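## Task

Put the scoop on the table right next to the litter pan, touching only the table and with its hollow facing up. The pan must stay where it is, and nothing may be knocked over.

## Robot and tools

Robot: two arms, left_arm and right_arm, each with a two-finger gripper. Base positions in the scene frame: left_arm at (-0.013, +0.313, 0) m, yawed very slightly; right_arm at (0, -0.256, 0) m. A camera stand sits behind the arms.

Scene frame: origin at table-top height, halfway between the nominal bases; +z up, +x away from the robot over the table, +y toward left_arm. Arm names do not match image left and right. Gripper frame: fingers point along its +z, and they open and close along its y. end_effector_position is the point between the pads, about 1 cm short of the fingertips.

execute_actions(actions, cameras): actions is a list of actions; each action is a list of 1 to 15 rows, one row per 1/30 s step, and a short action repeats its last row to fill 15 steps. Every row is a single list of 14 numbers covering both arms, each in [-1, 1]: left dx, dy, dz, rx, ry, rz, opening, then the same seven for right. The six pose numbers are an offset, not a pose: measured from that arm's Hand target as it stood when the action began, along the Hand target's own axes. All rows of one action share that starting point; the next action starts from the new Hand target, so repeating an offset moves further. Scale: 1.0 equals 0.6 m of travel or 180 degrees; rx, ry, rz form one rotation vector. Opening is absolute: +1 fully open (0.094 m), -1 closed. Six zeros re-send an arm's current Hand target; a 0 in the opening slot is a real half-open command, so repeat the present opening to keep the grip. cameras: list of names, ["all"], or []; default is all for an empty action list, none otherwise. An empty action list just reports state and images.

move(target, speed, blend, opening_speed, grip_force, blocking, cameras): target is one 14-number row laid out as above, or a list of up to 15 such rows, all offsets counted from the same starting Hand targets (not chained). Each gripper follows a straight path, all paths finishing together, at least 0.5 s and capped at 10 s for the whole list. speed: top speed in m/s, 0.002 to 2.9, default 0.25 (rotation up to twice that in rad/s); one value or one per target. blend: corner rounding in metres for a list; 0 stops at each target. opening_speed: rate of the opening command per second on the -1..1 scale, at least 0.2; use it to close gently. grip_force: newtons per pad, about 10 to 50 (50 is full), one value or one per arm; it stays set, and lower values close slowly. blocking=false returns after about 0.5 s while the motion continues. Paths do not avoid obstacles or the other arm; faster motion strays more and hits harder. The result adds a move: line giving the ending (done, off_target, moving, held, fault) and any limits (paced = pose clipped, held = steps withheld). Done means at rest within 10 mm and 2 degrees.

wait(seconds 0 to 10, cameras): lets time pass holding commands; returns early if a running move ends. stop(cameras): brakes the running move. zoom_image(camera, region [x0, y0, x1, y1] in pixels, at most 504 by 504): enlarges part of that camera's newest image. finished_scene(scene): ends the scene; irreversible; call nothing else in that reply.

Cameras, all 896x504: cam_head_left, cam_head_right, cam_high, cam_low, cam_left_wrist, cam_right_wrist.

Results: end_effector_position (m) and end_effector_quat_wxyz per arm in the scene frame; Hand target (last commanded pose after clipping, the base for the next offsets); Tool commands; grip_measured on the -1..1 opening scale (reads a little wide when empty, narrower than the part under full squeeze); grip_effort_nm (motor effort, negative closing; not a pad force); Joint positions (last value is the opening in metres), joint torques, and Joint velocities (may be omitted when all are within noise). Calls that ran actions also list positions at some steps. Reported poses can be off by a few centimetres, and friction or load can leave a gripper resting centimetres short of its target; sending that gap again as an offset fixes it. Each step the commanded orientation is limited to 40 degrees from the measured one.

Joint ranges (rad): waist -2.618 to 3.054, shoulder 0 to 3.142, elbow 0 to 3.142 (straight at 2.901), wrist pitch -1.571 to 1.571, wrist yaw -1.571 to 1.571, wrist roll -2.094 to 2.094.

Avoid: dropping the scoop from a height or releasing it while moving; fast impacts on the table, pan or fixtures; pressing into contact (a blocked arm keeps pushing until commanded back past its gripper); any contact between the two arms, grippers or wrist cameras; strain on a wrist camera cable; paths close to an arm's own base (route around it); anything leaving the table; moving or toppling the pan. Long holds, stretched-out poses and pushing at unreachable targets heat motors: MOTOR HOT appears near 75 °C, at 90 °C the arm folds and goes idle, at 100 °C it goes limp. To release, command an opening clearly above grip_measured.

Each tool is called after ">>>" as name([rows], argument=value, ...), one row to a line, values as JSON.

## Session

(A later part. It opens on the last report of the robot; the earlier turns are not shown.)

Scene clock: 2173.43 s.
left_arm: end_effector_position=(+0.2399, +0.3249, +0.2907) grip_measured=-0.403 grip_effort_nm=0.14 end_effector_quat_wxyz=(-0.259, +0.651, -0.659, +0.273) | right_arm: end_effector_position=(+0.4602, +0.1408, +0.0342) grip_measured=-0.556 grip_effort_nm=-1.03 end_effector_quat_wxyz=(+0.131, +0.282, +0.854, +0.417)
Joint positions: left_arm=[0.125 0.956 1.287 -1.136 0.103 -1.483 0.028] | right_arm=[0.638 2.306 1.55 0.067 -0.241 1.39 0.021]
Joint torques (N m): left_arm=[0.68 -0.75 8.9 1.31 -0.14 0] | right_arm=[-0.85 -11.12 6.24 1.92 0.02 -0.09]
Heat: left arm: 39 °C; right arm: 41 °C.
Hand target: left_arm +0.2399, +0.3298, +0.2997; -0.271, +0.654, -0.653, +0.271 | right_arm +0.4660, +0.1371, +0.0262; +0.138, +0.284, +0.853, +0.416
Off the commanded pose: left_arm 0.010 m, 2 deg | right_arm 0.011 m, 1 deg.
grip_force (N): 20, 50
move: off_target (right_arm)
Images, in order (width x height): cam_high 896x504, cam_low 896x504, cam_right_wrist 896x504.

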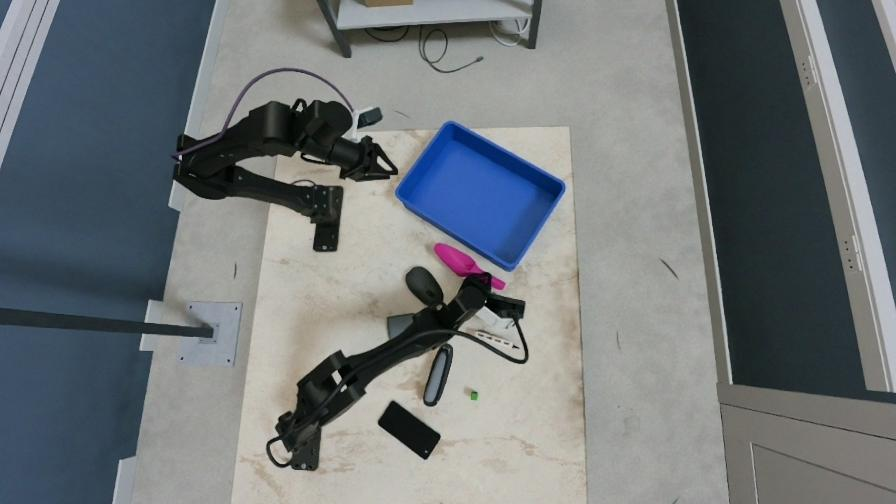

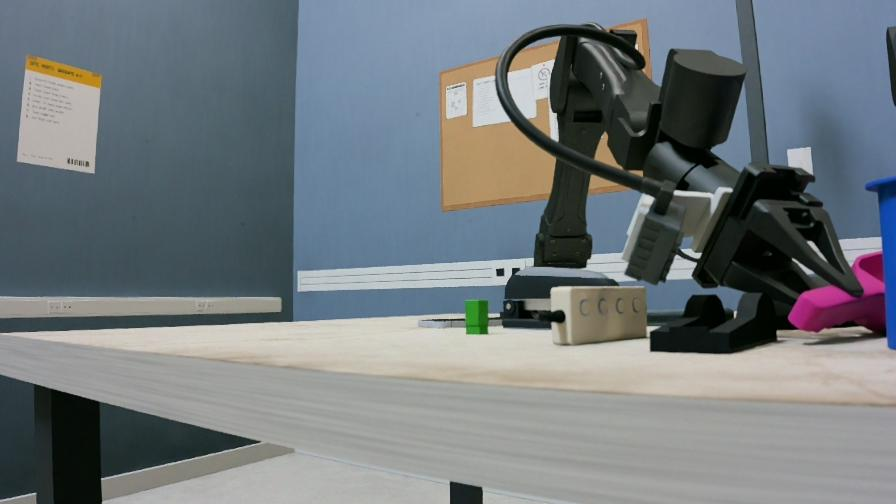

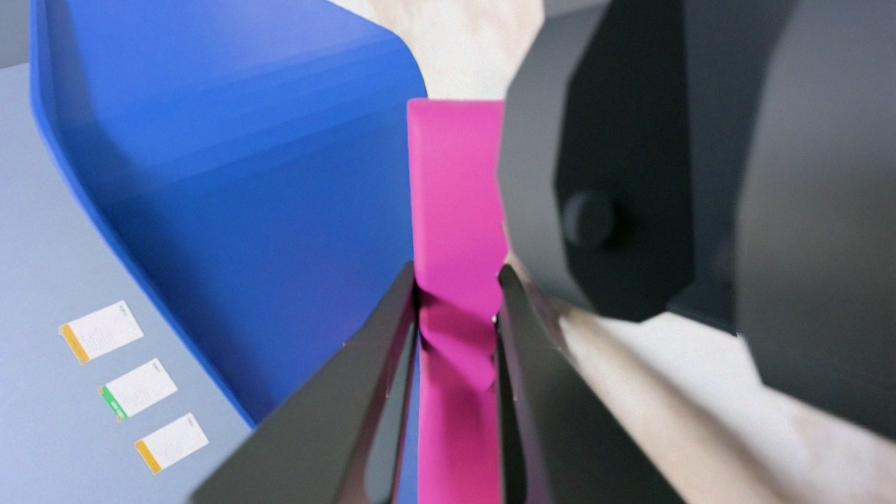

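>>> move([
  [0, 0, 0, 0, 0, 0, -0.4, 0, 0.0065, -0.005, 0, 0, 0, -1],
  [0, 0, 0, 0, 0, 0, -0.4, 0, 0.0065, -0.005, 0, 0, 0, -0.42],
], speed=[0.02, 0.02], opening_speed=0.3, cameras=["cam_right_wrist", "cam_high", "cam_low"])

>>> zoom_image(camera="cam_low", region=[640, 230, 896, 374])

Scene clock: 2203.33 s.
left_arm: end_effector_position=(+0.2399, +0.3249, +0.2907) grip_measured=-0.403 grip_effort_nm=0.14 end_effector_quat_wxyz=(-0.259, +0.651, -0.659, +0.273) | right_arm: end_effector_position=(+0.4602, +0.1408, +0.0341) grip_measured=-0.422 grip_effort_nm=0.11 end_effector_quat_wxyz=(+0.131, +0.282, +0.854, +0.417)
Joint positions: left_arm=[0.125 0.956 1.287 -1.136 0.103 -1.483 0.028] | right_arm=[0.638 2.306 1.55 0.067 -0.241 1.39 0.027]
Joint torques (N m): left_arm=[0.81 -0.77 8.85 1.3 -0.14 -0.01] | right_arm=[-0.9 -11.89 6.71 1.75 0.01 -0.09]
Heat: left arm: 39 °C; right arm: 42 °C.
Hand target: left_arm +0.2399, +0.3298, +0.2997; -0.271, +0.654, -0.653, +0.271 | right_arm +0.4659, +0.1371, +0.0310; +0.138, +0.284, +0.853, +0.416
Off the commanded pose: left_arm 0.010 m, 2 deg | right_arm 0.008 m, 1 deg.
grip_force (N): 20, 50
move: done
Images, in order (width x height): cam_high 896x504, cam_low 896x504, cam_right_wrist 896x504.

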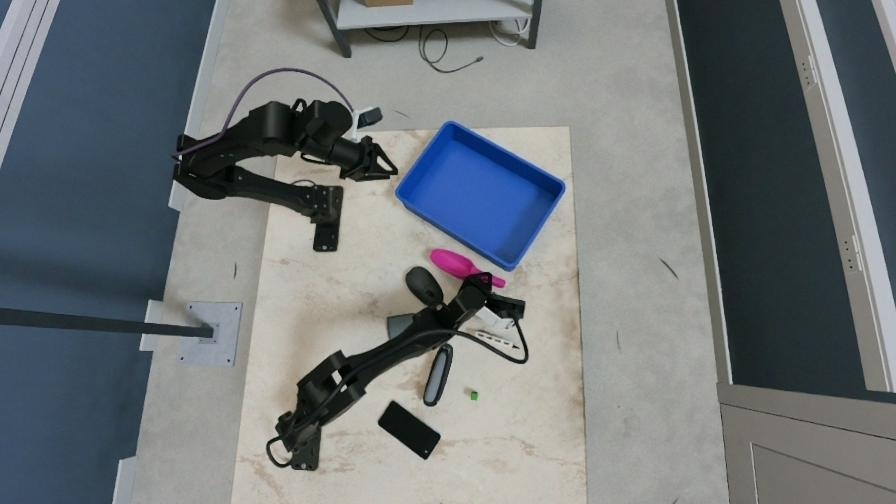

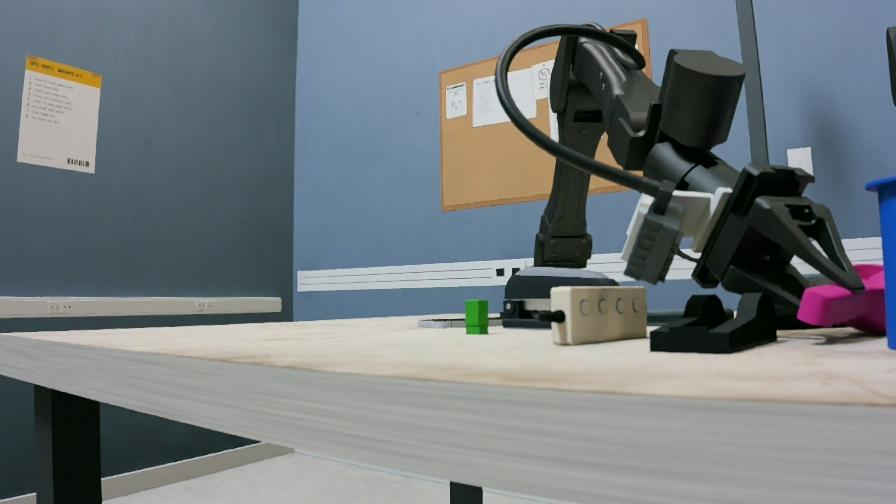

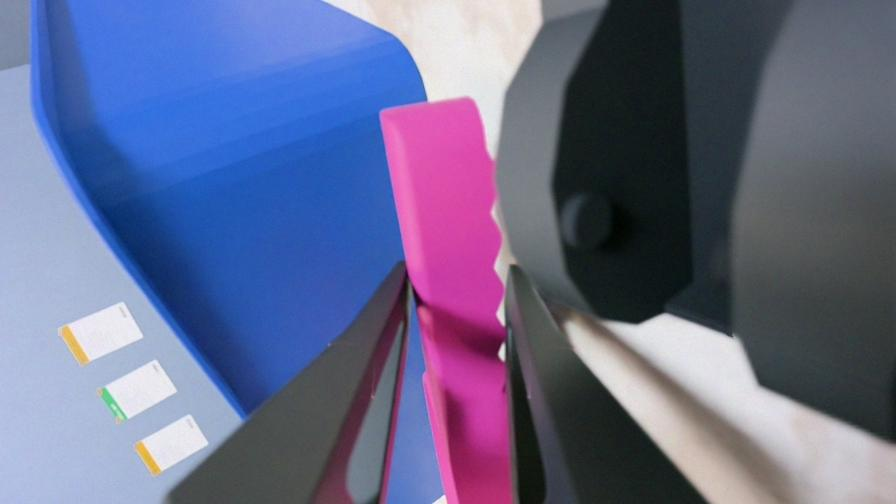

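Scaled by 1.969.

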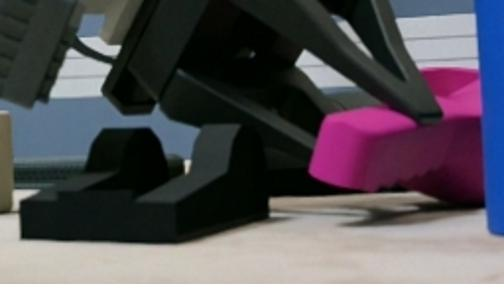

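>>> execute_actions(actions=[], cameras=["cam_high", "cam_low", "cam_right_wrist"])

Scene clock: 2255.13 s.
left_arm: end_effector_position=(+0.2399, +0.3249, +0.2907) grip_measured=-0.403 grip_effort_nm=0.14 end_effector_quat_wxyz=(-0.259, +0.651, -0.659, +0.273) | right_arm: end_effector_position=(+0.4602, +0.1408, +0.0341) grip_measured=-0.422 grip_effort_nm=0.11 end_effector_quat_wxyz=(+0.131, +0.282, +0.854, +0.417)
Joint positions: left_arm=[0.125 0.956 1.287 -1.136 0.103 -1.483 0.028] | right_arm=[0.638 2.306 1.55 0.067 -0.241 1.39 0.027]
Joint velocities: within noise
Joint torques (N m): left_arm=[0.8 -0.77 8.85 1.31 -0.11 0] | right_arm=[-0.83 -11.89 6.74 1.75 0.01 -0.09]
Heat: left arm: 39 °C; right arm: 43 °C.
Hand target: left_arm +0.2399, +0.3298, +0.2997; -0.271, +0.654, -0.653, +0.271 | right_arm +0.4659, +0.1371, +0.0310; +0.138, +0.284, +0.853, +0.416
Tool commands: left_gripper/opening=-0.4 right_gripper/opening=-0.42
Off the commanded pose: left_arm 0.010 m, 2 deg | right_arm 0.008 m, 1 deg.
grip_force (N): 20, 50
Images, in order (width x height): cam_high 896x504, cam_low 896x504, cam_right_wrist 896x504.

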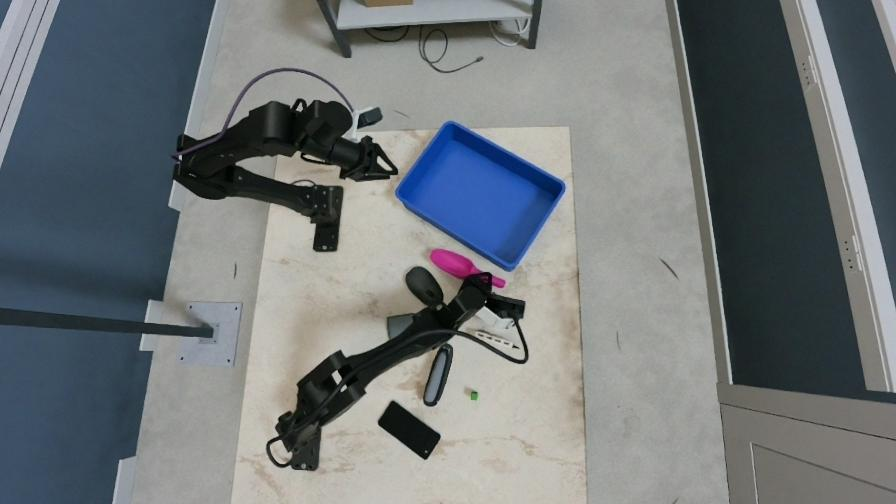

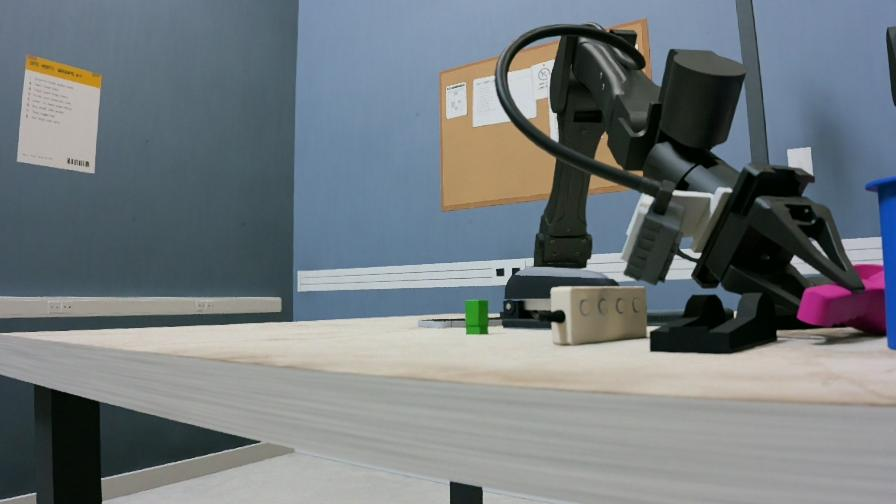

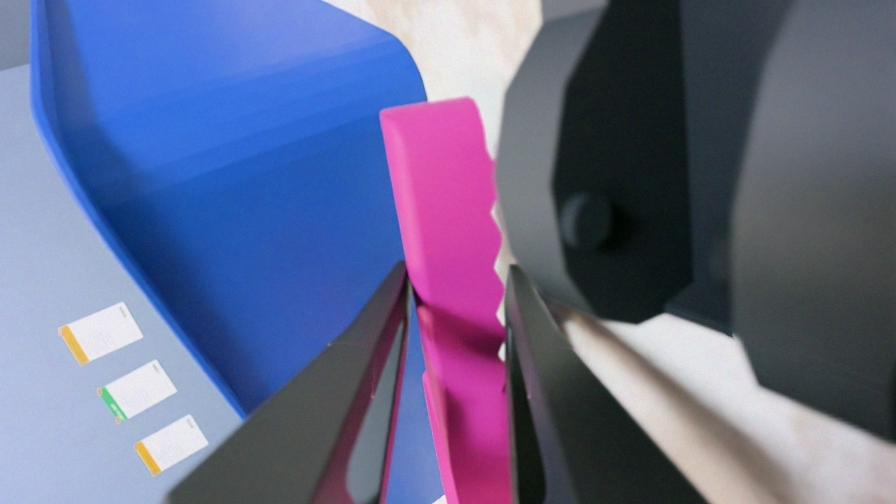

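>>> move(target=[0,0,0,0,0,0,-0.4, 0,0,0,0,0,0,-0.25], opening_speed=0.2, speed=0.03, cameras=["cam_low", "cam_right_wrist"])

Scene clock: 2272.07 s.
left_arm: end_effector_position=(+0.2399, +0.3249, +0.2907) grip_measured=-0.403 grip_effort_nm=0.14 end_effector_quat_wxyz=(-0.259, +0.651, -0.659, +0.273) | right_arm: end_effector_position=(+0.4602, +0.1408, +0.0341) grip_measured=-0.252 grip_effort_nm=0.11 end_effector_quat_wxyz=(+0.131, +0.282, +0.854, +0.417)
Joint positions: left_arm=[0.125 0.956 1.287 -1.136 0.103 -1.483 0.028] | right_arm=[0.638 2.306 1.55 0.067 -0.241 1.39 0.035]
Joint torques (N m): left_arm=[0.77 -0.73 8.77 1.29 -0.15 0.01] | right_arm=[-0.85 -11.88 6.71 1.74 0.01 -0.09]
Heat: left arm: 39 °C; right arm: 43 °C.
Hand target: left_arm +0.2399, +0.3298, +0.2997; -0.271, +0.654, -0.653, +0.271 | right_arm +0.4659, +0.1371, +0.0310; +0.138, +0.284, +0.853, +0.416
Off the commanded pose: left_arm 0.010 m, 2 deg | right_arm 0.008 m, 1 deg.
grip_force (N): 20, 50
move: done
Images, in order (width x height): cam_low 896x504, cam_right_wrist 896x504.

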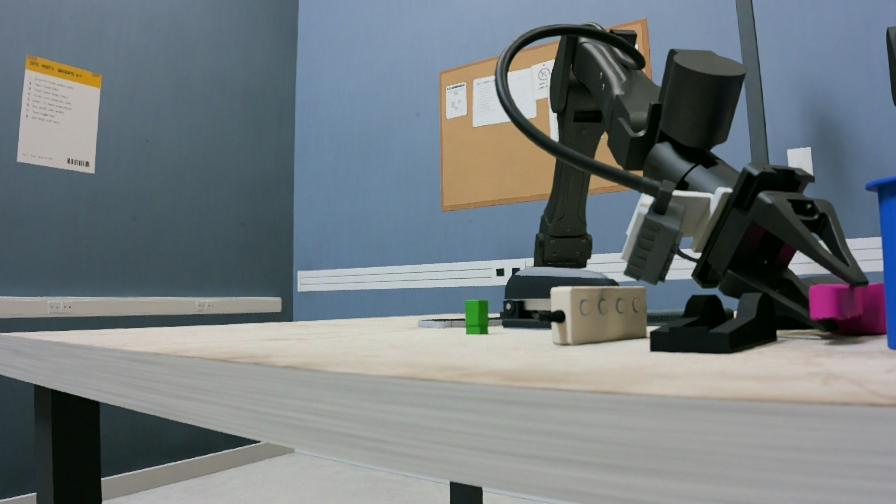

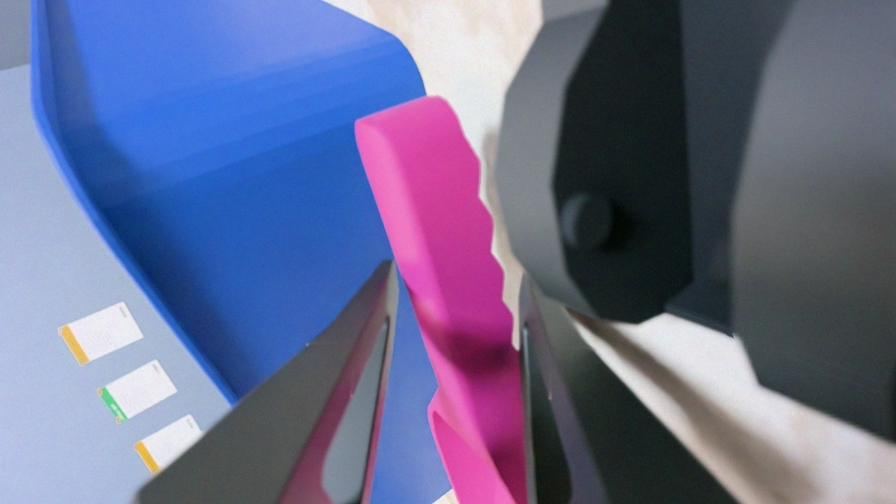

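>>> move(target=[0,0,0,0,0,0,-0.4, 0,-0.018,-0.0177,0,0,0,-0.25], speed=0.03, cameras=["cam_high", "cam_low", "cam_right_wrist"])

Scene clock: 2282.43 s.
left_arm: end_effector_position=(+0.2399, +0.3249, +0.2907) grip_measured=-0.403 grip_effort_nm=0.14 end_effector_quat_wxyz=(-0.259, +0.651, -0.659, +0.273) | right_arm: end_effector_position=(+0.4572, +0.1361, +0.0261) grip_measured=-0.252 grip_effort_nm=0.11 end_effector_quat_wxyz=(+0.132, +0.279, +0.849, +0.429)
Joint positions: left_arm=[0.125 0.956 1.287 -1.136 0.103 -1.483 0.028] | right_arm=[0.63 2.303 1.486 0.152 -0.259 1.39 0.035]
Joint torques (N m): left_arm=[0.77 -0.76 8.8 1.3 -0.13 0.01] | right_arm=[-0.91 -15.16 4.82 1.33 0.14 -0.15]
Heat: left arm: 39 °C; right arm: 43 °C.
Hand target: left_arm +0.2399, +0.3298, +0.2997; -0.271, +0.654, -0.653, +0.271 | right_arm +0.4568, +0.1252, +0.0290; +0.138, +0.284, +0.853, +0.416
Off the commanded pose: left_arm 0.010 m, 2 deg | right_arm 0.011 m, 2 deg.
grip_force (N): 20, 50
move: off_target (right_arm)
Images, in order (width x height): cam_high 896x504, cam_low 896x504, cam_right_wrist 896x504.

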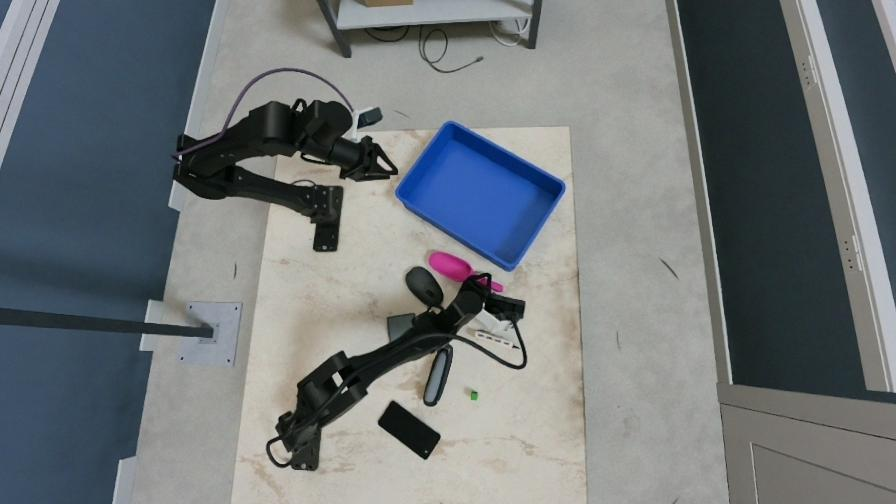

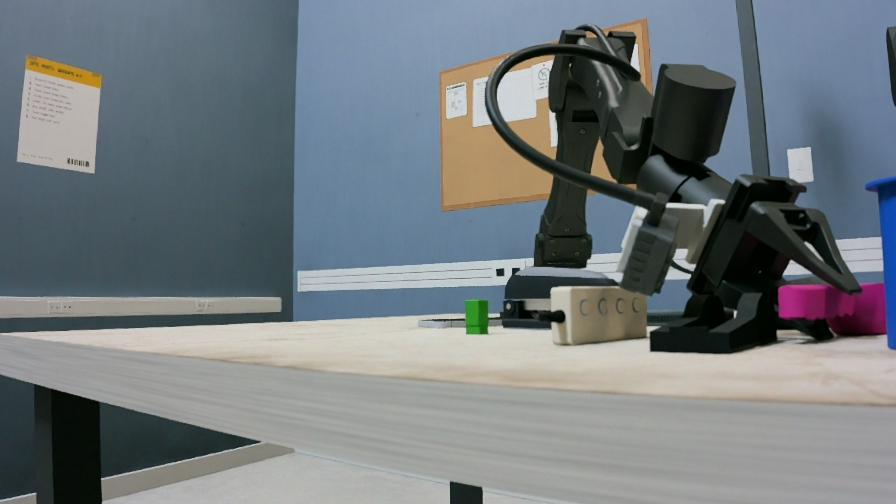

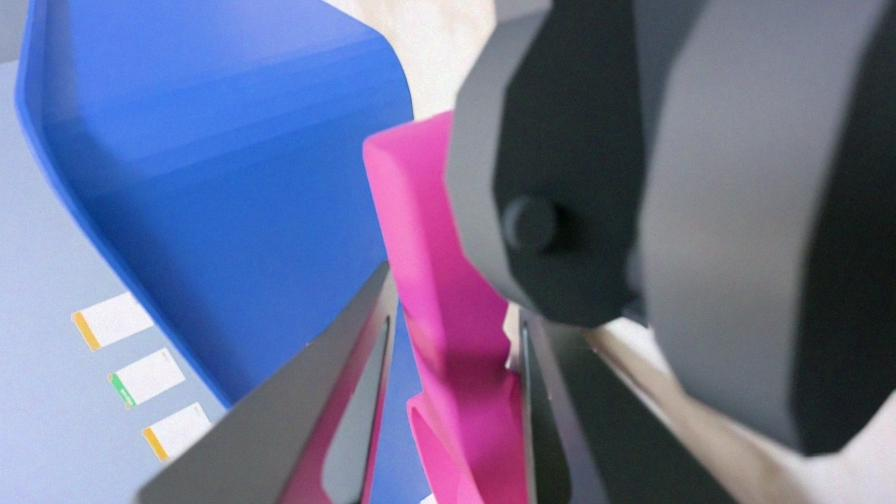

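>>> move(target=[0,0,0,0,0,0,-0.4, 0,0.008,-0.1667,0,0,0,-0.25], speed=0.08, cameras=["cam_high", "cam_low", "cam_right_wrist"])

Scene clock: 2310.87 s.
left_arm: end_effector_position=(+0.2399, +0.3249, +0.2907) grip_measured=-0.403 grip_effort_nm=0.14 end_effector_quat_wxyz=(-0.259, +0.651, -0.659, +0.273) | right_arm: end_effector_position=(+0.4083, +0.0662, +0.0702) grip_measured=-0.252 grip_effort_nm=0.10 end_effector_quat_wxyz=(+0.120, +0.296, +0.859, +0.400)
Joint positions: left_arm=[0.125 0.956 1.287 -1.136 0.103 -1.483 0.028] | right_arm=[0.567 1.964 1.196 0.021 -0.286 1.356 0.035]
Joint velocities: left_arm=[-0.022 -0.007 -0.027 -0.154 0.007 0.022 0] | right_arm=[within noise]
Joint torques (N m): left_arm=[0.8 -0.77 8.79 1.29 -0.15 -0.01] | right_arm=[-0.64 -14.56 6.01 1.64 -0.11 -0.22]
Heat: left arm: 39 °C; right arm: 42 °C.
Hand target: left_arm +0.2399, +0.3298, +0.2997; -0.271, +0.654, -0.653, +0.271 | right_arm +0.4114, +0.0644, +0.0944; +0.138, +0.283, +0.853, +0.416
Off the commanded pose: left_arm 0.010 m, 2 deg | right_arm 0.024 m, 3 deg.
grip_force (N): 20, 50
move: off_target (right_arm)
Images, in order (width x height): cam_high 896x504, cam_low 896x504, cam_right_wrist 896x504.

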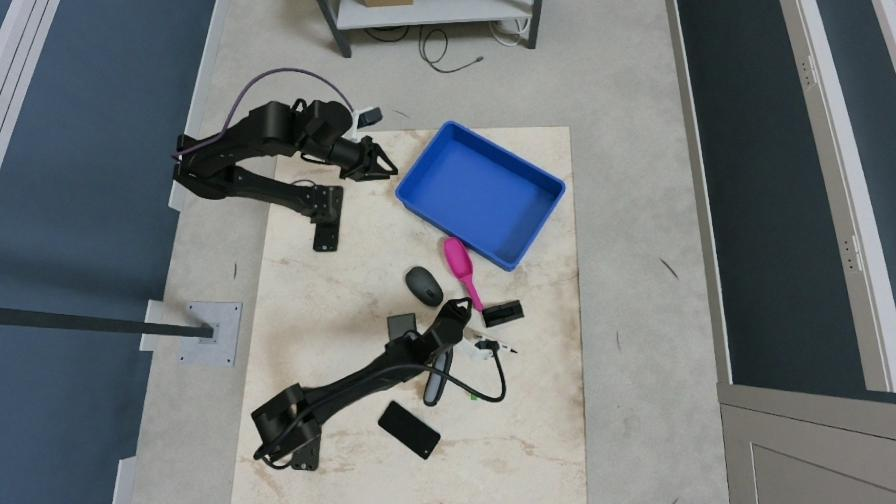

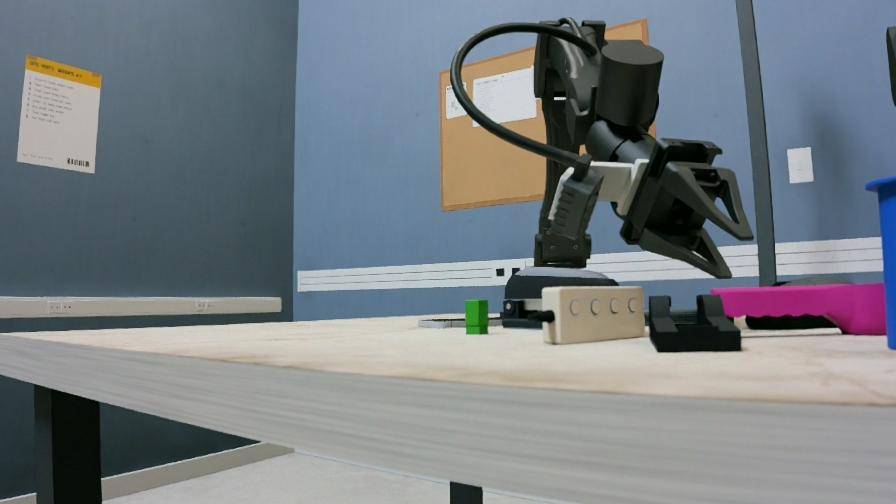

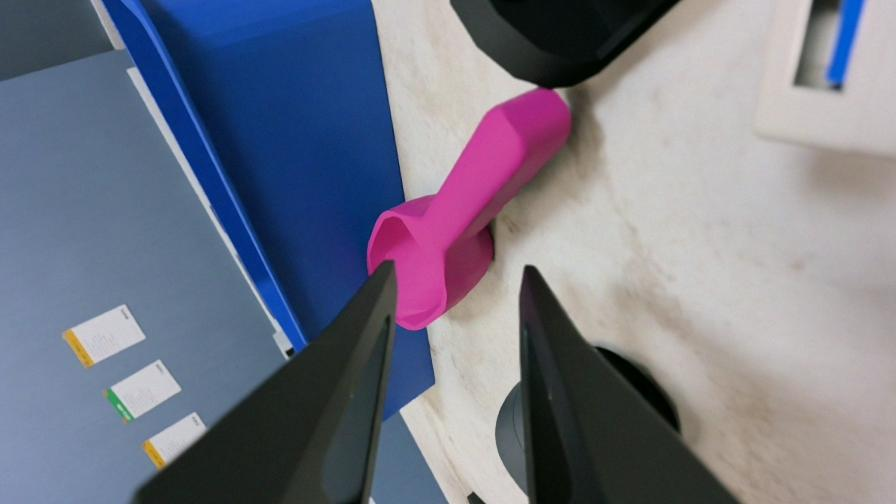

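>>> move(target=[0,0,0,0,0,0,-0.4, 0,0.0943,-0.2853,0,0,0,-0.25], speed=0.2, cameras=["cam_high", "cam_low", "cam_head_left"])

Scene clock: 2391.23 s.
left_arm: end_effector_position=(+0.2399, +0.3249, +0.2907) grip_measured=-0.403 grip_effort_nm=0.14 end_effector_quat_wxyz=(-0.259, +0.651, -0.659, +0.273) | right_arm: end_effector_position=(+0.3485, -0.0153, +0.2227) grip_measured=-0.252 grip_effort_nm=0.11 end_effector_quat_wxyz=(+0.118, +0.298, +0.859, +0.399)
Joint positions: left_arm=[0.125 0.956 1.287 -1.136 0.103 -1.483 0.028] | right_arm=[0.444 1.482 1.275 -0.571 -0.376 1.271 0.035]
Joint torques (N m): left_arm=[0.81 -0.77 8.87 1.31 -0.13 0.01] | right_arm=[-0.58 -8.47 9.22 1.54 -0.19 -0.2]
Heat: left arm: 39 °C; right arm: 48 °C.
Hand target: left_arm +0.2399, +0.3298, +0.2997; -0.271, +0.654, -0.653, +0.271 | right_arm +0.3515, -0.0158, +0.2444; +0.138, +0.284, +0.853, +0.416
Off the commanded pose: left_arm 0.010 m, 2 deg | right_arm 0.022 m, 4 deg.
grip_force (N): 20, 50
move: off_target (right_arm)
Images, in order (width x height): cam_head_left 896x504, cam_high 896x504, cam_low 896x504.

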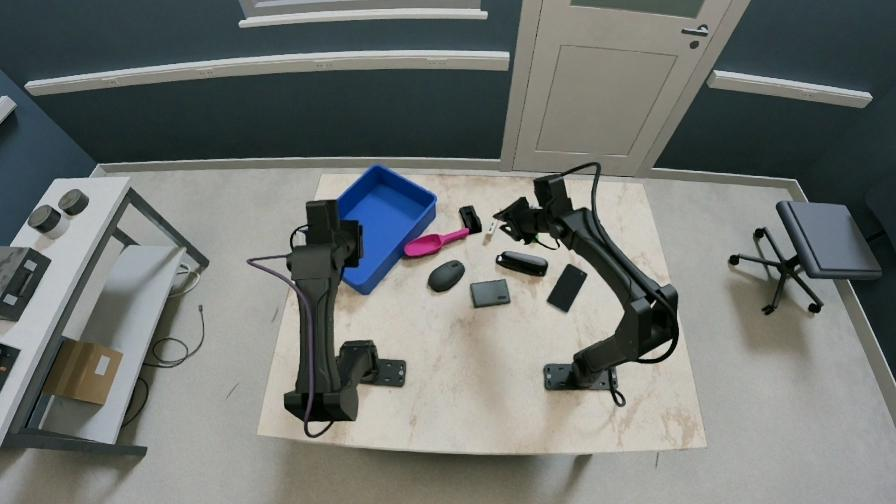

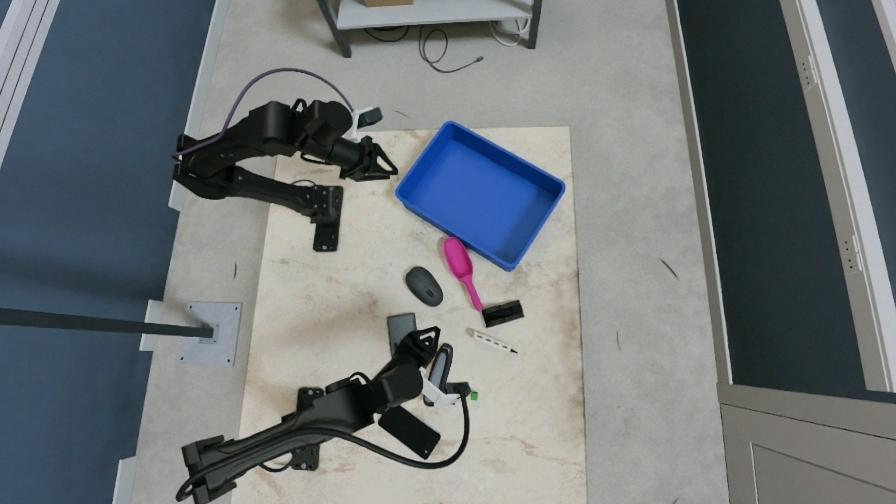

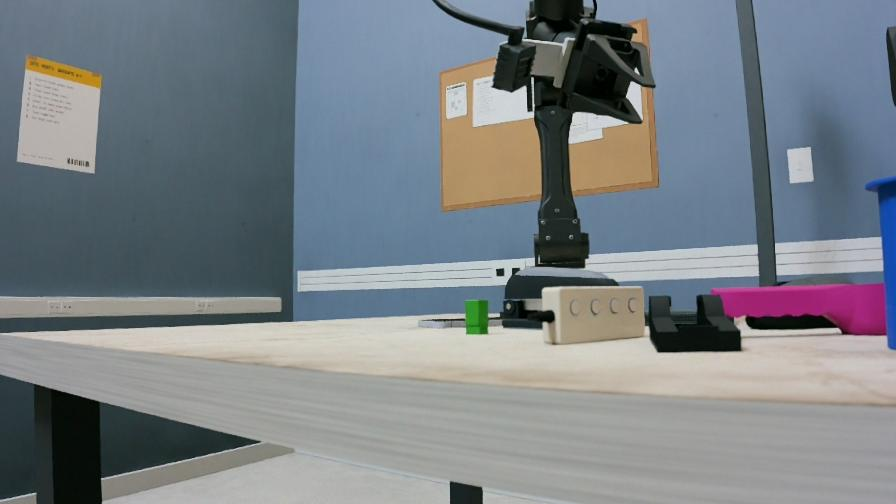

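>>> move(target=[0.3372,0.0012,0.3635,-0.0412,0.2818,0.8072,-0.1, -0.0983,-0.208,-0.3627,0.1058,-0.1614,0.1792,-0.25], speed=0.35, grip_force=[50, 20], cameras=["cam_high", "cam_left_wrist"])

Scene clock: 2458.67 s.
left_arm: end_effector_position=(+0.3902, +0.1307, +0.1477) grip_measured=-0.103 grip_effort_nm=0.14 end_effector_quat_wxyz=(+0.072, +0.522, +0.850, +0.008) | right_arm: end_effector_position=(+0.2507, -0.2461, +0.2651) grip_measured=-0.252 grip_effort_nm=0.10 end_effector_quat_wxyz=(+0.153, +0.624, +0.739, +0.203)
Joint positions: left_arm=[-0.417 2.13 2.102 -1.397 0.003 0.678 0.042] | right_arm=[-0.069 1.149 1.425 -1.35 -0.143 1.37 0.035]
Joint torques (N m): left_arm=[-0.5 -10.32 8.85 0.47 -0.09 0.12] | right_arm=[-0.77 -4.04 8.38 1.14 0.07 -0.16]
Heat: left arm: 39 °C; right arm: 42 °C.
Hand target: left_arm +0.3940, +0.1276, +0.1452; +0.070, +0.527, +0.847, +0.009 | right_arm +0.2500, -0.2501, +0.2799; +0.177, +0.618, +0.736, +0.211
Off the commanded pose: left_arm 0.006 m, 1 deg | right_arm 0.015 m, 3 deg.
grip_force (N): 50, 20
move: off_target (right_arm)
Images, in order (width x height): cam_high 896x504, cam_left_wrist 896x504.

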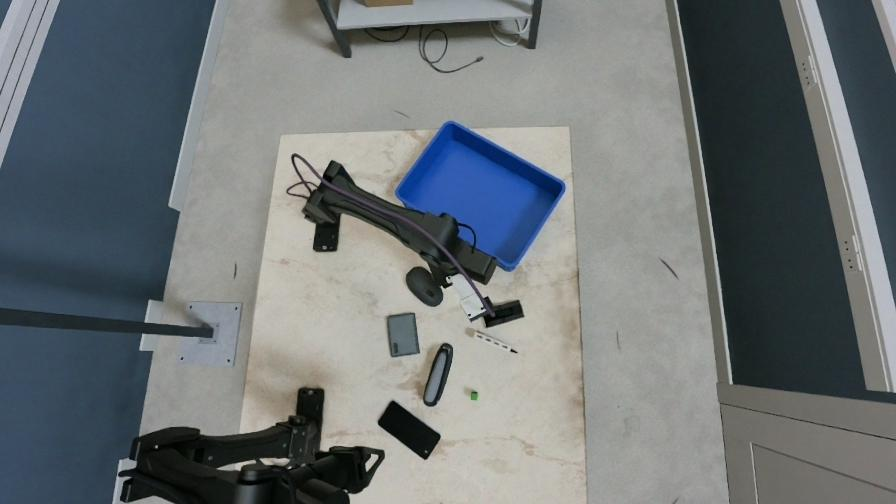

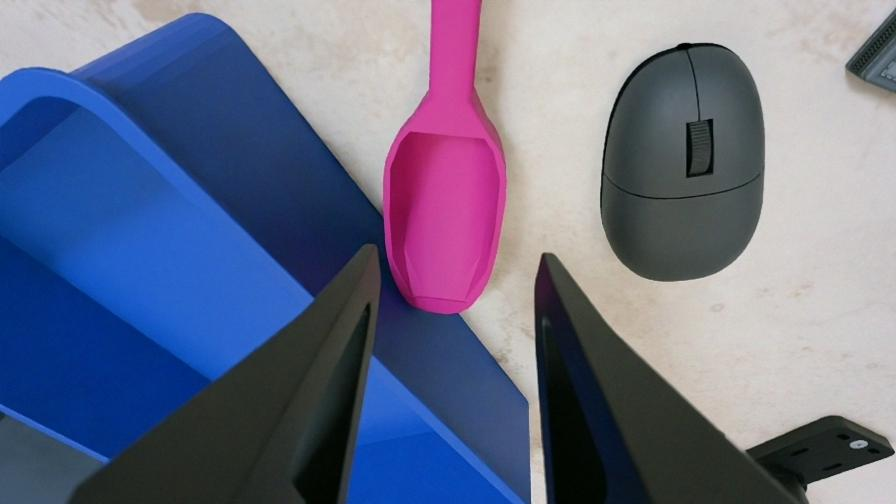

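>>> move([
  [-0.0383,0,0.10,0,0,0,-0.1, 0,0,0,0,0,0,-0.25],
  [-0.0383,0,0.1938,0,0,0,-0.1, 0,0,0,0,0,0,-0.25],
  [-0.0383,0,0.1938,0,0,0,-1, 0,0,0,0,0,0,-0.25],
], speed=[0.2,0.12,0.1], blend=[0.02,0,0], opening_speed=0.5, cameras=["cam_high", "cam_left_wrist"])

Scene clock: 2479.70 s.
left_arm: end_effector_position=(+0.4180, +0.1022, +0.0440) grip_measured=-0.639 grip_effort_nm=-1.04 end_effector_quat_wxyz=(+0.074, +0.529, +0.846, +0.009) | right_arm: end_effector_position=(+0.2507, -0.2461, +0.2651) grip_measured=-0.252 grip_effort_nm=0.10 end_effector_quat_wxyz=(+0.153, +0.624, +0.739, +0.203)
Joint positions: left_arm=[-0.449 2.28 1.932 -1.072 -0.002 0.661 0.017] | right_arm=[-0.069 1.149 1.425 -1.35 -0.143 1.37 0.035]
Joint torques (N m): left_arm=[-0.47 -11.96 5.48 0.7 -0.03 -0.09] | right_arm=[-0.75 -4.1 8.38 1.14 0.07 -0.16]
Heat: left arm: 40 °C; right arm: 41 °C.
Hand target: left_arm +0.4187, +0.1002, +0.0325; +0.070, +0.527, +0.847, +0.009 | right_arm +0.2500, -0.2501, +0.2799; +0.177, +0.618, +0.736, +0.211
Off the commanded pose: left_arm 0.012 m, 1 deg | right_arm 0.015 m, 3 deg.
grip_force (N): 50, 20
move: off_target (left_arm, right_arm); target 3's new opening was sent with left_arm's hand 0.012 m and 1 deg from that target
Images, in order (width x height): cam_high 896x504, cam_left_wrist 896x504.

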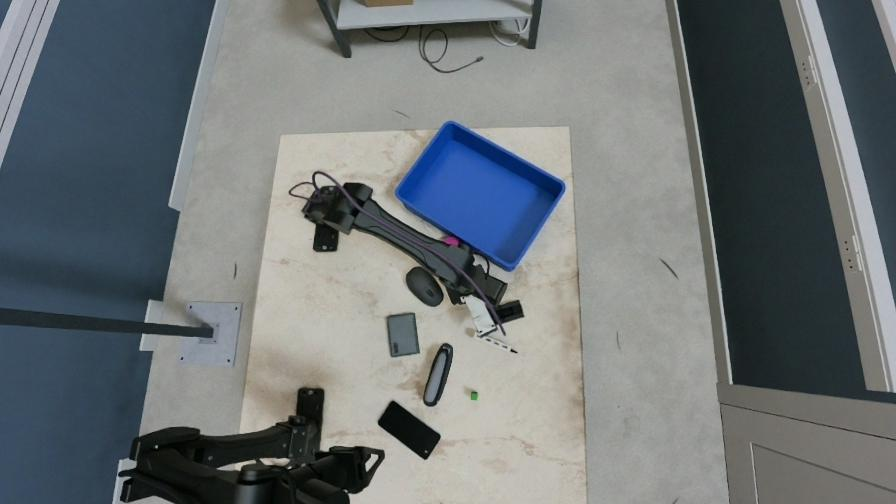

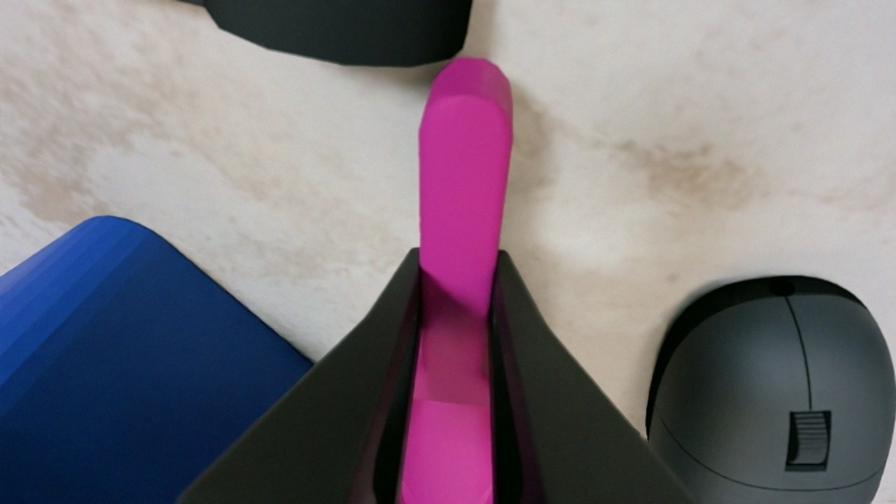

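>>> move([
  [0,0,0,0,0,0,-0.3, 0,0,0,0,0,0,-0.25],
  [0,0,0.021,0,0,0,-0.3, 0,0,0,0,0,0,-0.25],
  [0,0,0.021,0,0,0,-1, 0,0,0,0,0,0,-0.25],
], speed=[0.1,0.06,0.1], opening_speed=0.6, cameras=["cam_left_wrist"])

Scene clock: 2489.57 s.
left_arm: end_effector_position=(+0.4209, +0.1008, +0.0347) grip_measured=-0.631 grip_effort_nm=-1.03 end_effector_quat_wxyz=(+0.078, +0.528, +0.845, +0.009) | right_arm: end_effector_position=(+0.2507, -0.2461, +0.2651) grip_measured=-0.252 grip_effort_nm=0.10 end_effector_quat_wxyz=(+0.153, +0.624, +0.739, +0.203)
Joint positions: left_arm=[-0.449 2.292 1.914 -1.035 -0.002 0.661 0.017] | right_arm=[-0.069 1.149 1.425 -1.35 -0.143 1.37 0.035]
Joint torques (N m): left_arm=[-0.47 -11.64 5.14 0.7 -0.05 -0.07] | right_arm=[-0.7 -4.11 8.39 1.16 0.09 -0.17]
Heat: left arm: 39 °C; right arm: 41 °C.
Hand target: left_arm +0.4203, +0.0995, +0.0200; +0.069, +0.528, +0.847, +0.009 | right_arm +0.2500, -0.2501, +0.2799; +0.177, +0.618, +0.736, +0.211
Off the commanded pose: left_arm 0.015 m, 1 deg | right_arm 0.015 m, 3 deg.
grip_force (N): 50, 20
move: off_target (left_arm, right_arm); target 3's new opening was sent with left_arm's hand 0.015 m and 1 deg from that target
Images, in order (width x height): cam_left_wrist 896x504.

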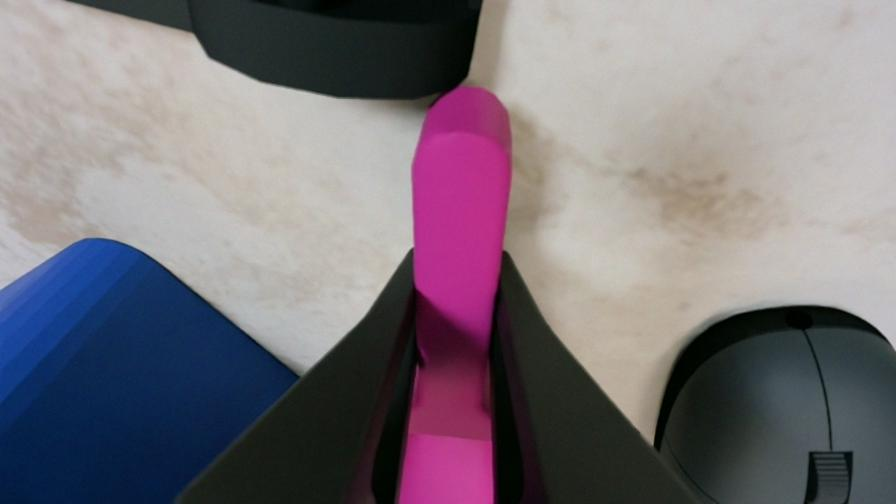

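>>> move([
  [-0.018,0.0147,-0.165,0,0,0,-1, 0,0,0,0,0,0,-0.25],
  [0.0947,0.0515,-0.174,-0.02,0.0164,-0.1843,-1, 0,0,0,0,0,0,-0.25],
], speed=[0.15,0.25], blend=[0.03,0], cameras=["cam_high", "cam_left_wrist", "cam_low"])

Scene clock: 2523.70 s.
left_arm: end_effector_position=(+0.4056, +0.1678, +0.0959) grip_measured=-0.635 grip_effort_nm=-1.03 end_effector_quat_wxyz=(+0.029, +0.269, +0.962, +0.027) | right_arm: end_effector_position=(+0.2507, -0.2461, +0.2651) grip_measured=-0.252 grip_effort_nm=0.10 end_effector_quat_wxyz=(+0.153, +0.624, +0.739, +0.203)
Joint positions: left_arm=[-0.351 2.215 2.038 -1.341 -0.058 0.187 0.017] | right_arm=[-0.069 1.149 1.425 -1.35 -0.143 1.37 0.035]
Joint torques (N m): left_arm=[0.36 -19.37 4.94 0.48 -0.16 -0.12] | right_arm=[-0.72 -4.1 8.44 1.15 0.08 -0.18]
Heat: left arm: 39 °C; right arm: 42 °C.
Hand target: left_arm +0.4099, +0.1701, +0.1200; +0.064, +0.261, +0.963, +0.029 | right_arm +0.2500, -0.2501, +0.2799; +0.177, +0.618, +0.736, +0.211
Off the commanded pose: left_arm 0.025 m, 4 deg | right_arm 0.015 m, 3 deg.
grip_force (N): 50, 20
move: off_target (left_arm, right_arm)
Images, in order (width x height): cam_high 896x504, cam_low 896x504, cam_left_wrist 896x504.

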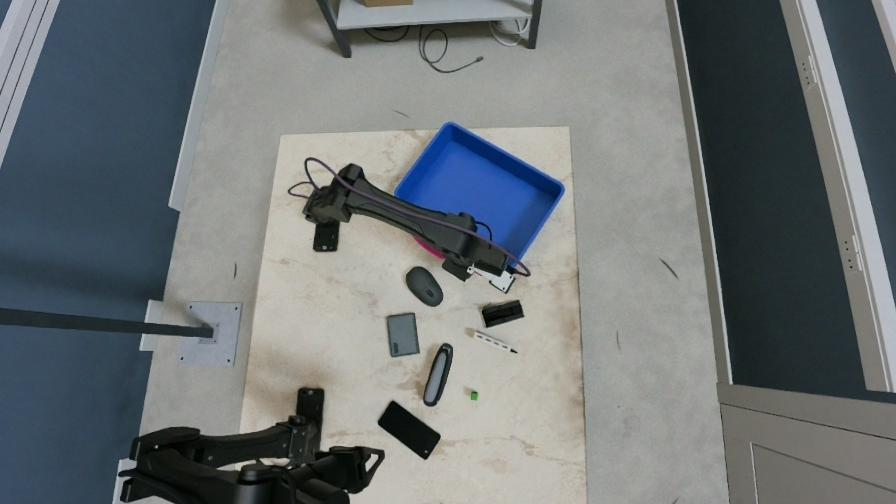

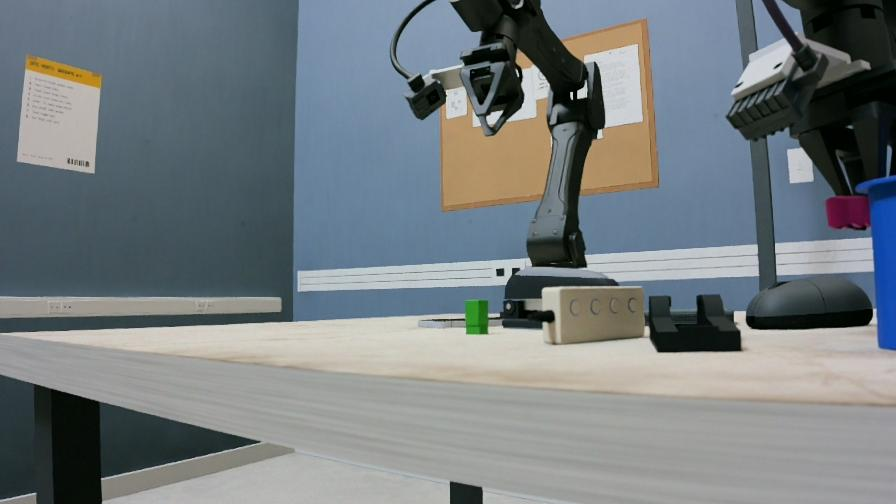

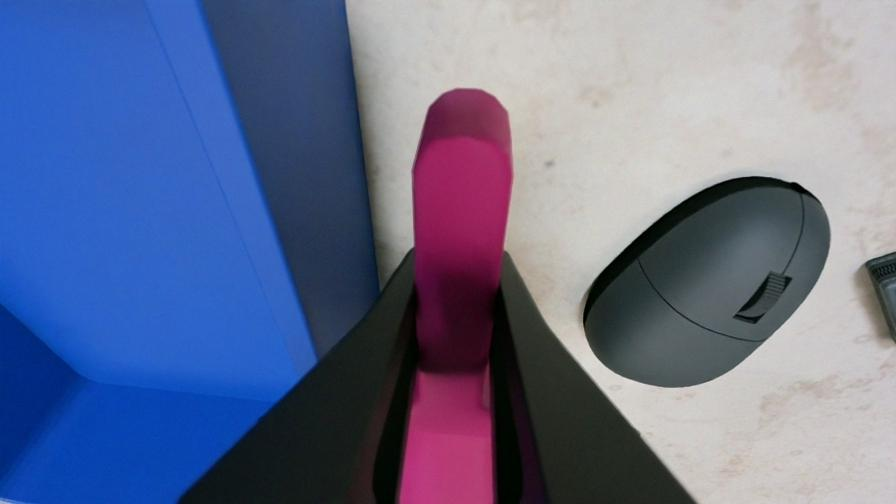

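>>> move(target=[0.017,-0.0387,0.1547,0,0,0,-1, 0,0,0,0,0,0,-0.25], speed=0.1, cameras=["cam_low", "cam_left_wrist"])

Scene clock: 2546.60 s.
left_arm: end_effector_position=(+0.3918, +0.1653, +0.0261) grip_measured=-0.637 grip_effort_nm=-1.04 end_effector_quat_wxyz=(+0.031, +0.264, +0.964, +0.032) | right_arm: end_effector_position=(+0.2507, -0.2461, +0.2651) grip_measured=-0.252 grip_effort_nm=0.10 end_effector_quat_wxyz=(+0.153, +0.624, +0.739, +0.203)
Joint positions: left_arm=[-0.373 2.185 1.711 -1.042 -0.07 0.155 0.017] | right_arm=[-0.069 1.149 1.425 -1.35 -0.143 1.37 0.035]
Joint torques (N m): left_arm=[-0.88 -13.85 3.32 1.1 -0.06 -0.08] | right_arm=[-0.73 -4.1 8.38 1.13 0.08 -0.17]
Heat: left arm: 38 °C; right arm: 42 °C.
Hand target: left_arm +0.4024, +0.1572, +0.0248; +0.064, +0.261, +0.963, +0.028 | right_arm +0.2500, -0.2501, +0.2799; +0.177, +0.618, +0.736, +0.211
Off the commanded pose: left_arm 0.013 m, 4 deg | right_arm 0.015 m, 3 deg.
grip_force (N): 50, 20
move: off_target (left_arm, right_arm)
Images, in order (width x height): cam_low 896x504, cam_left_wrist 896x504.

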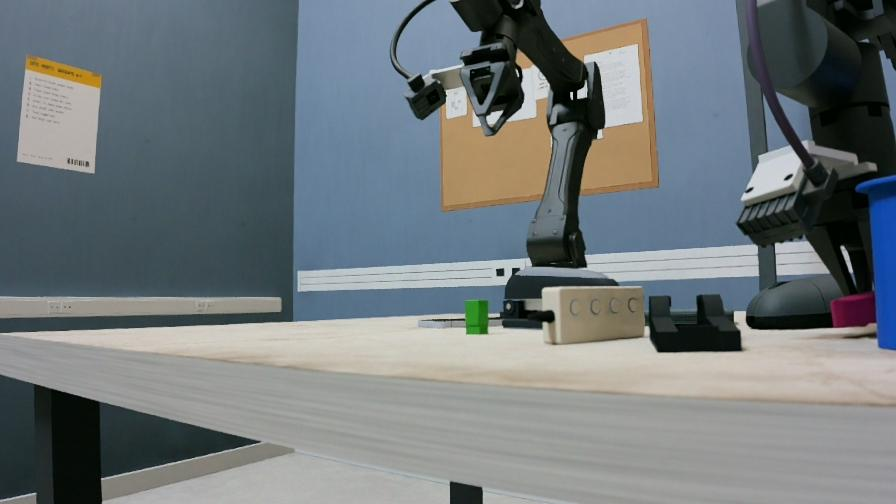

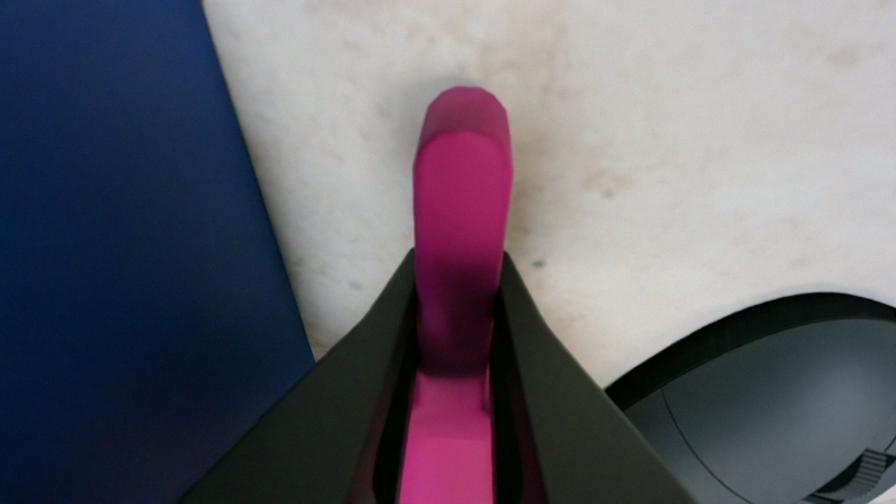

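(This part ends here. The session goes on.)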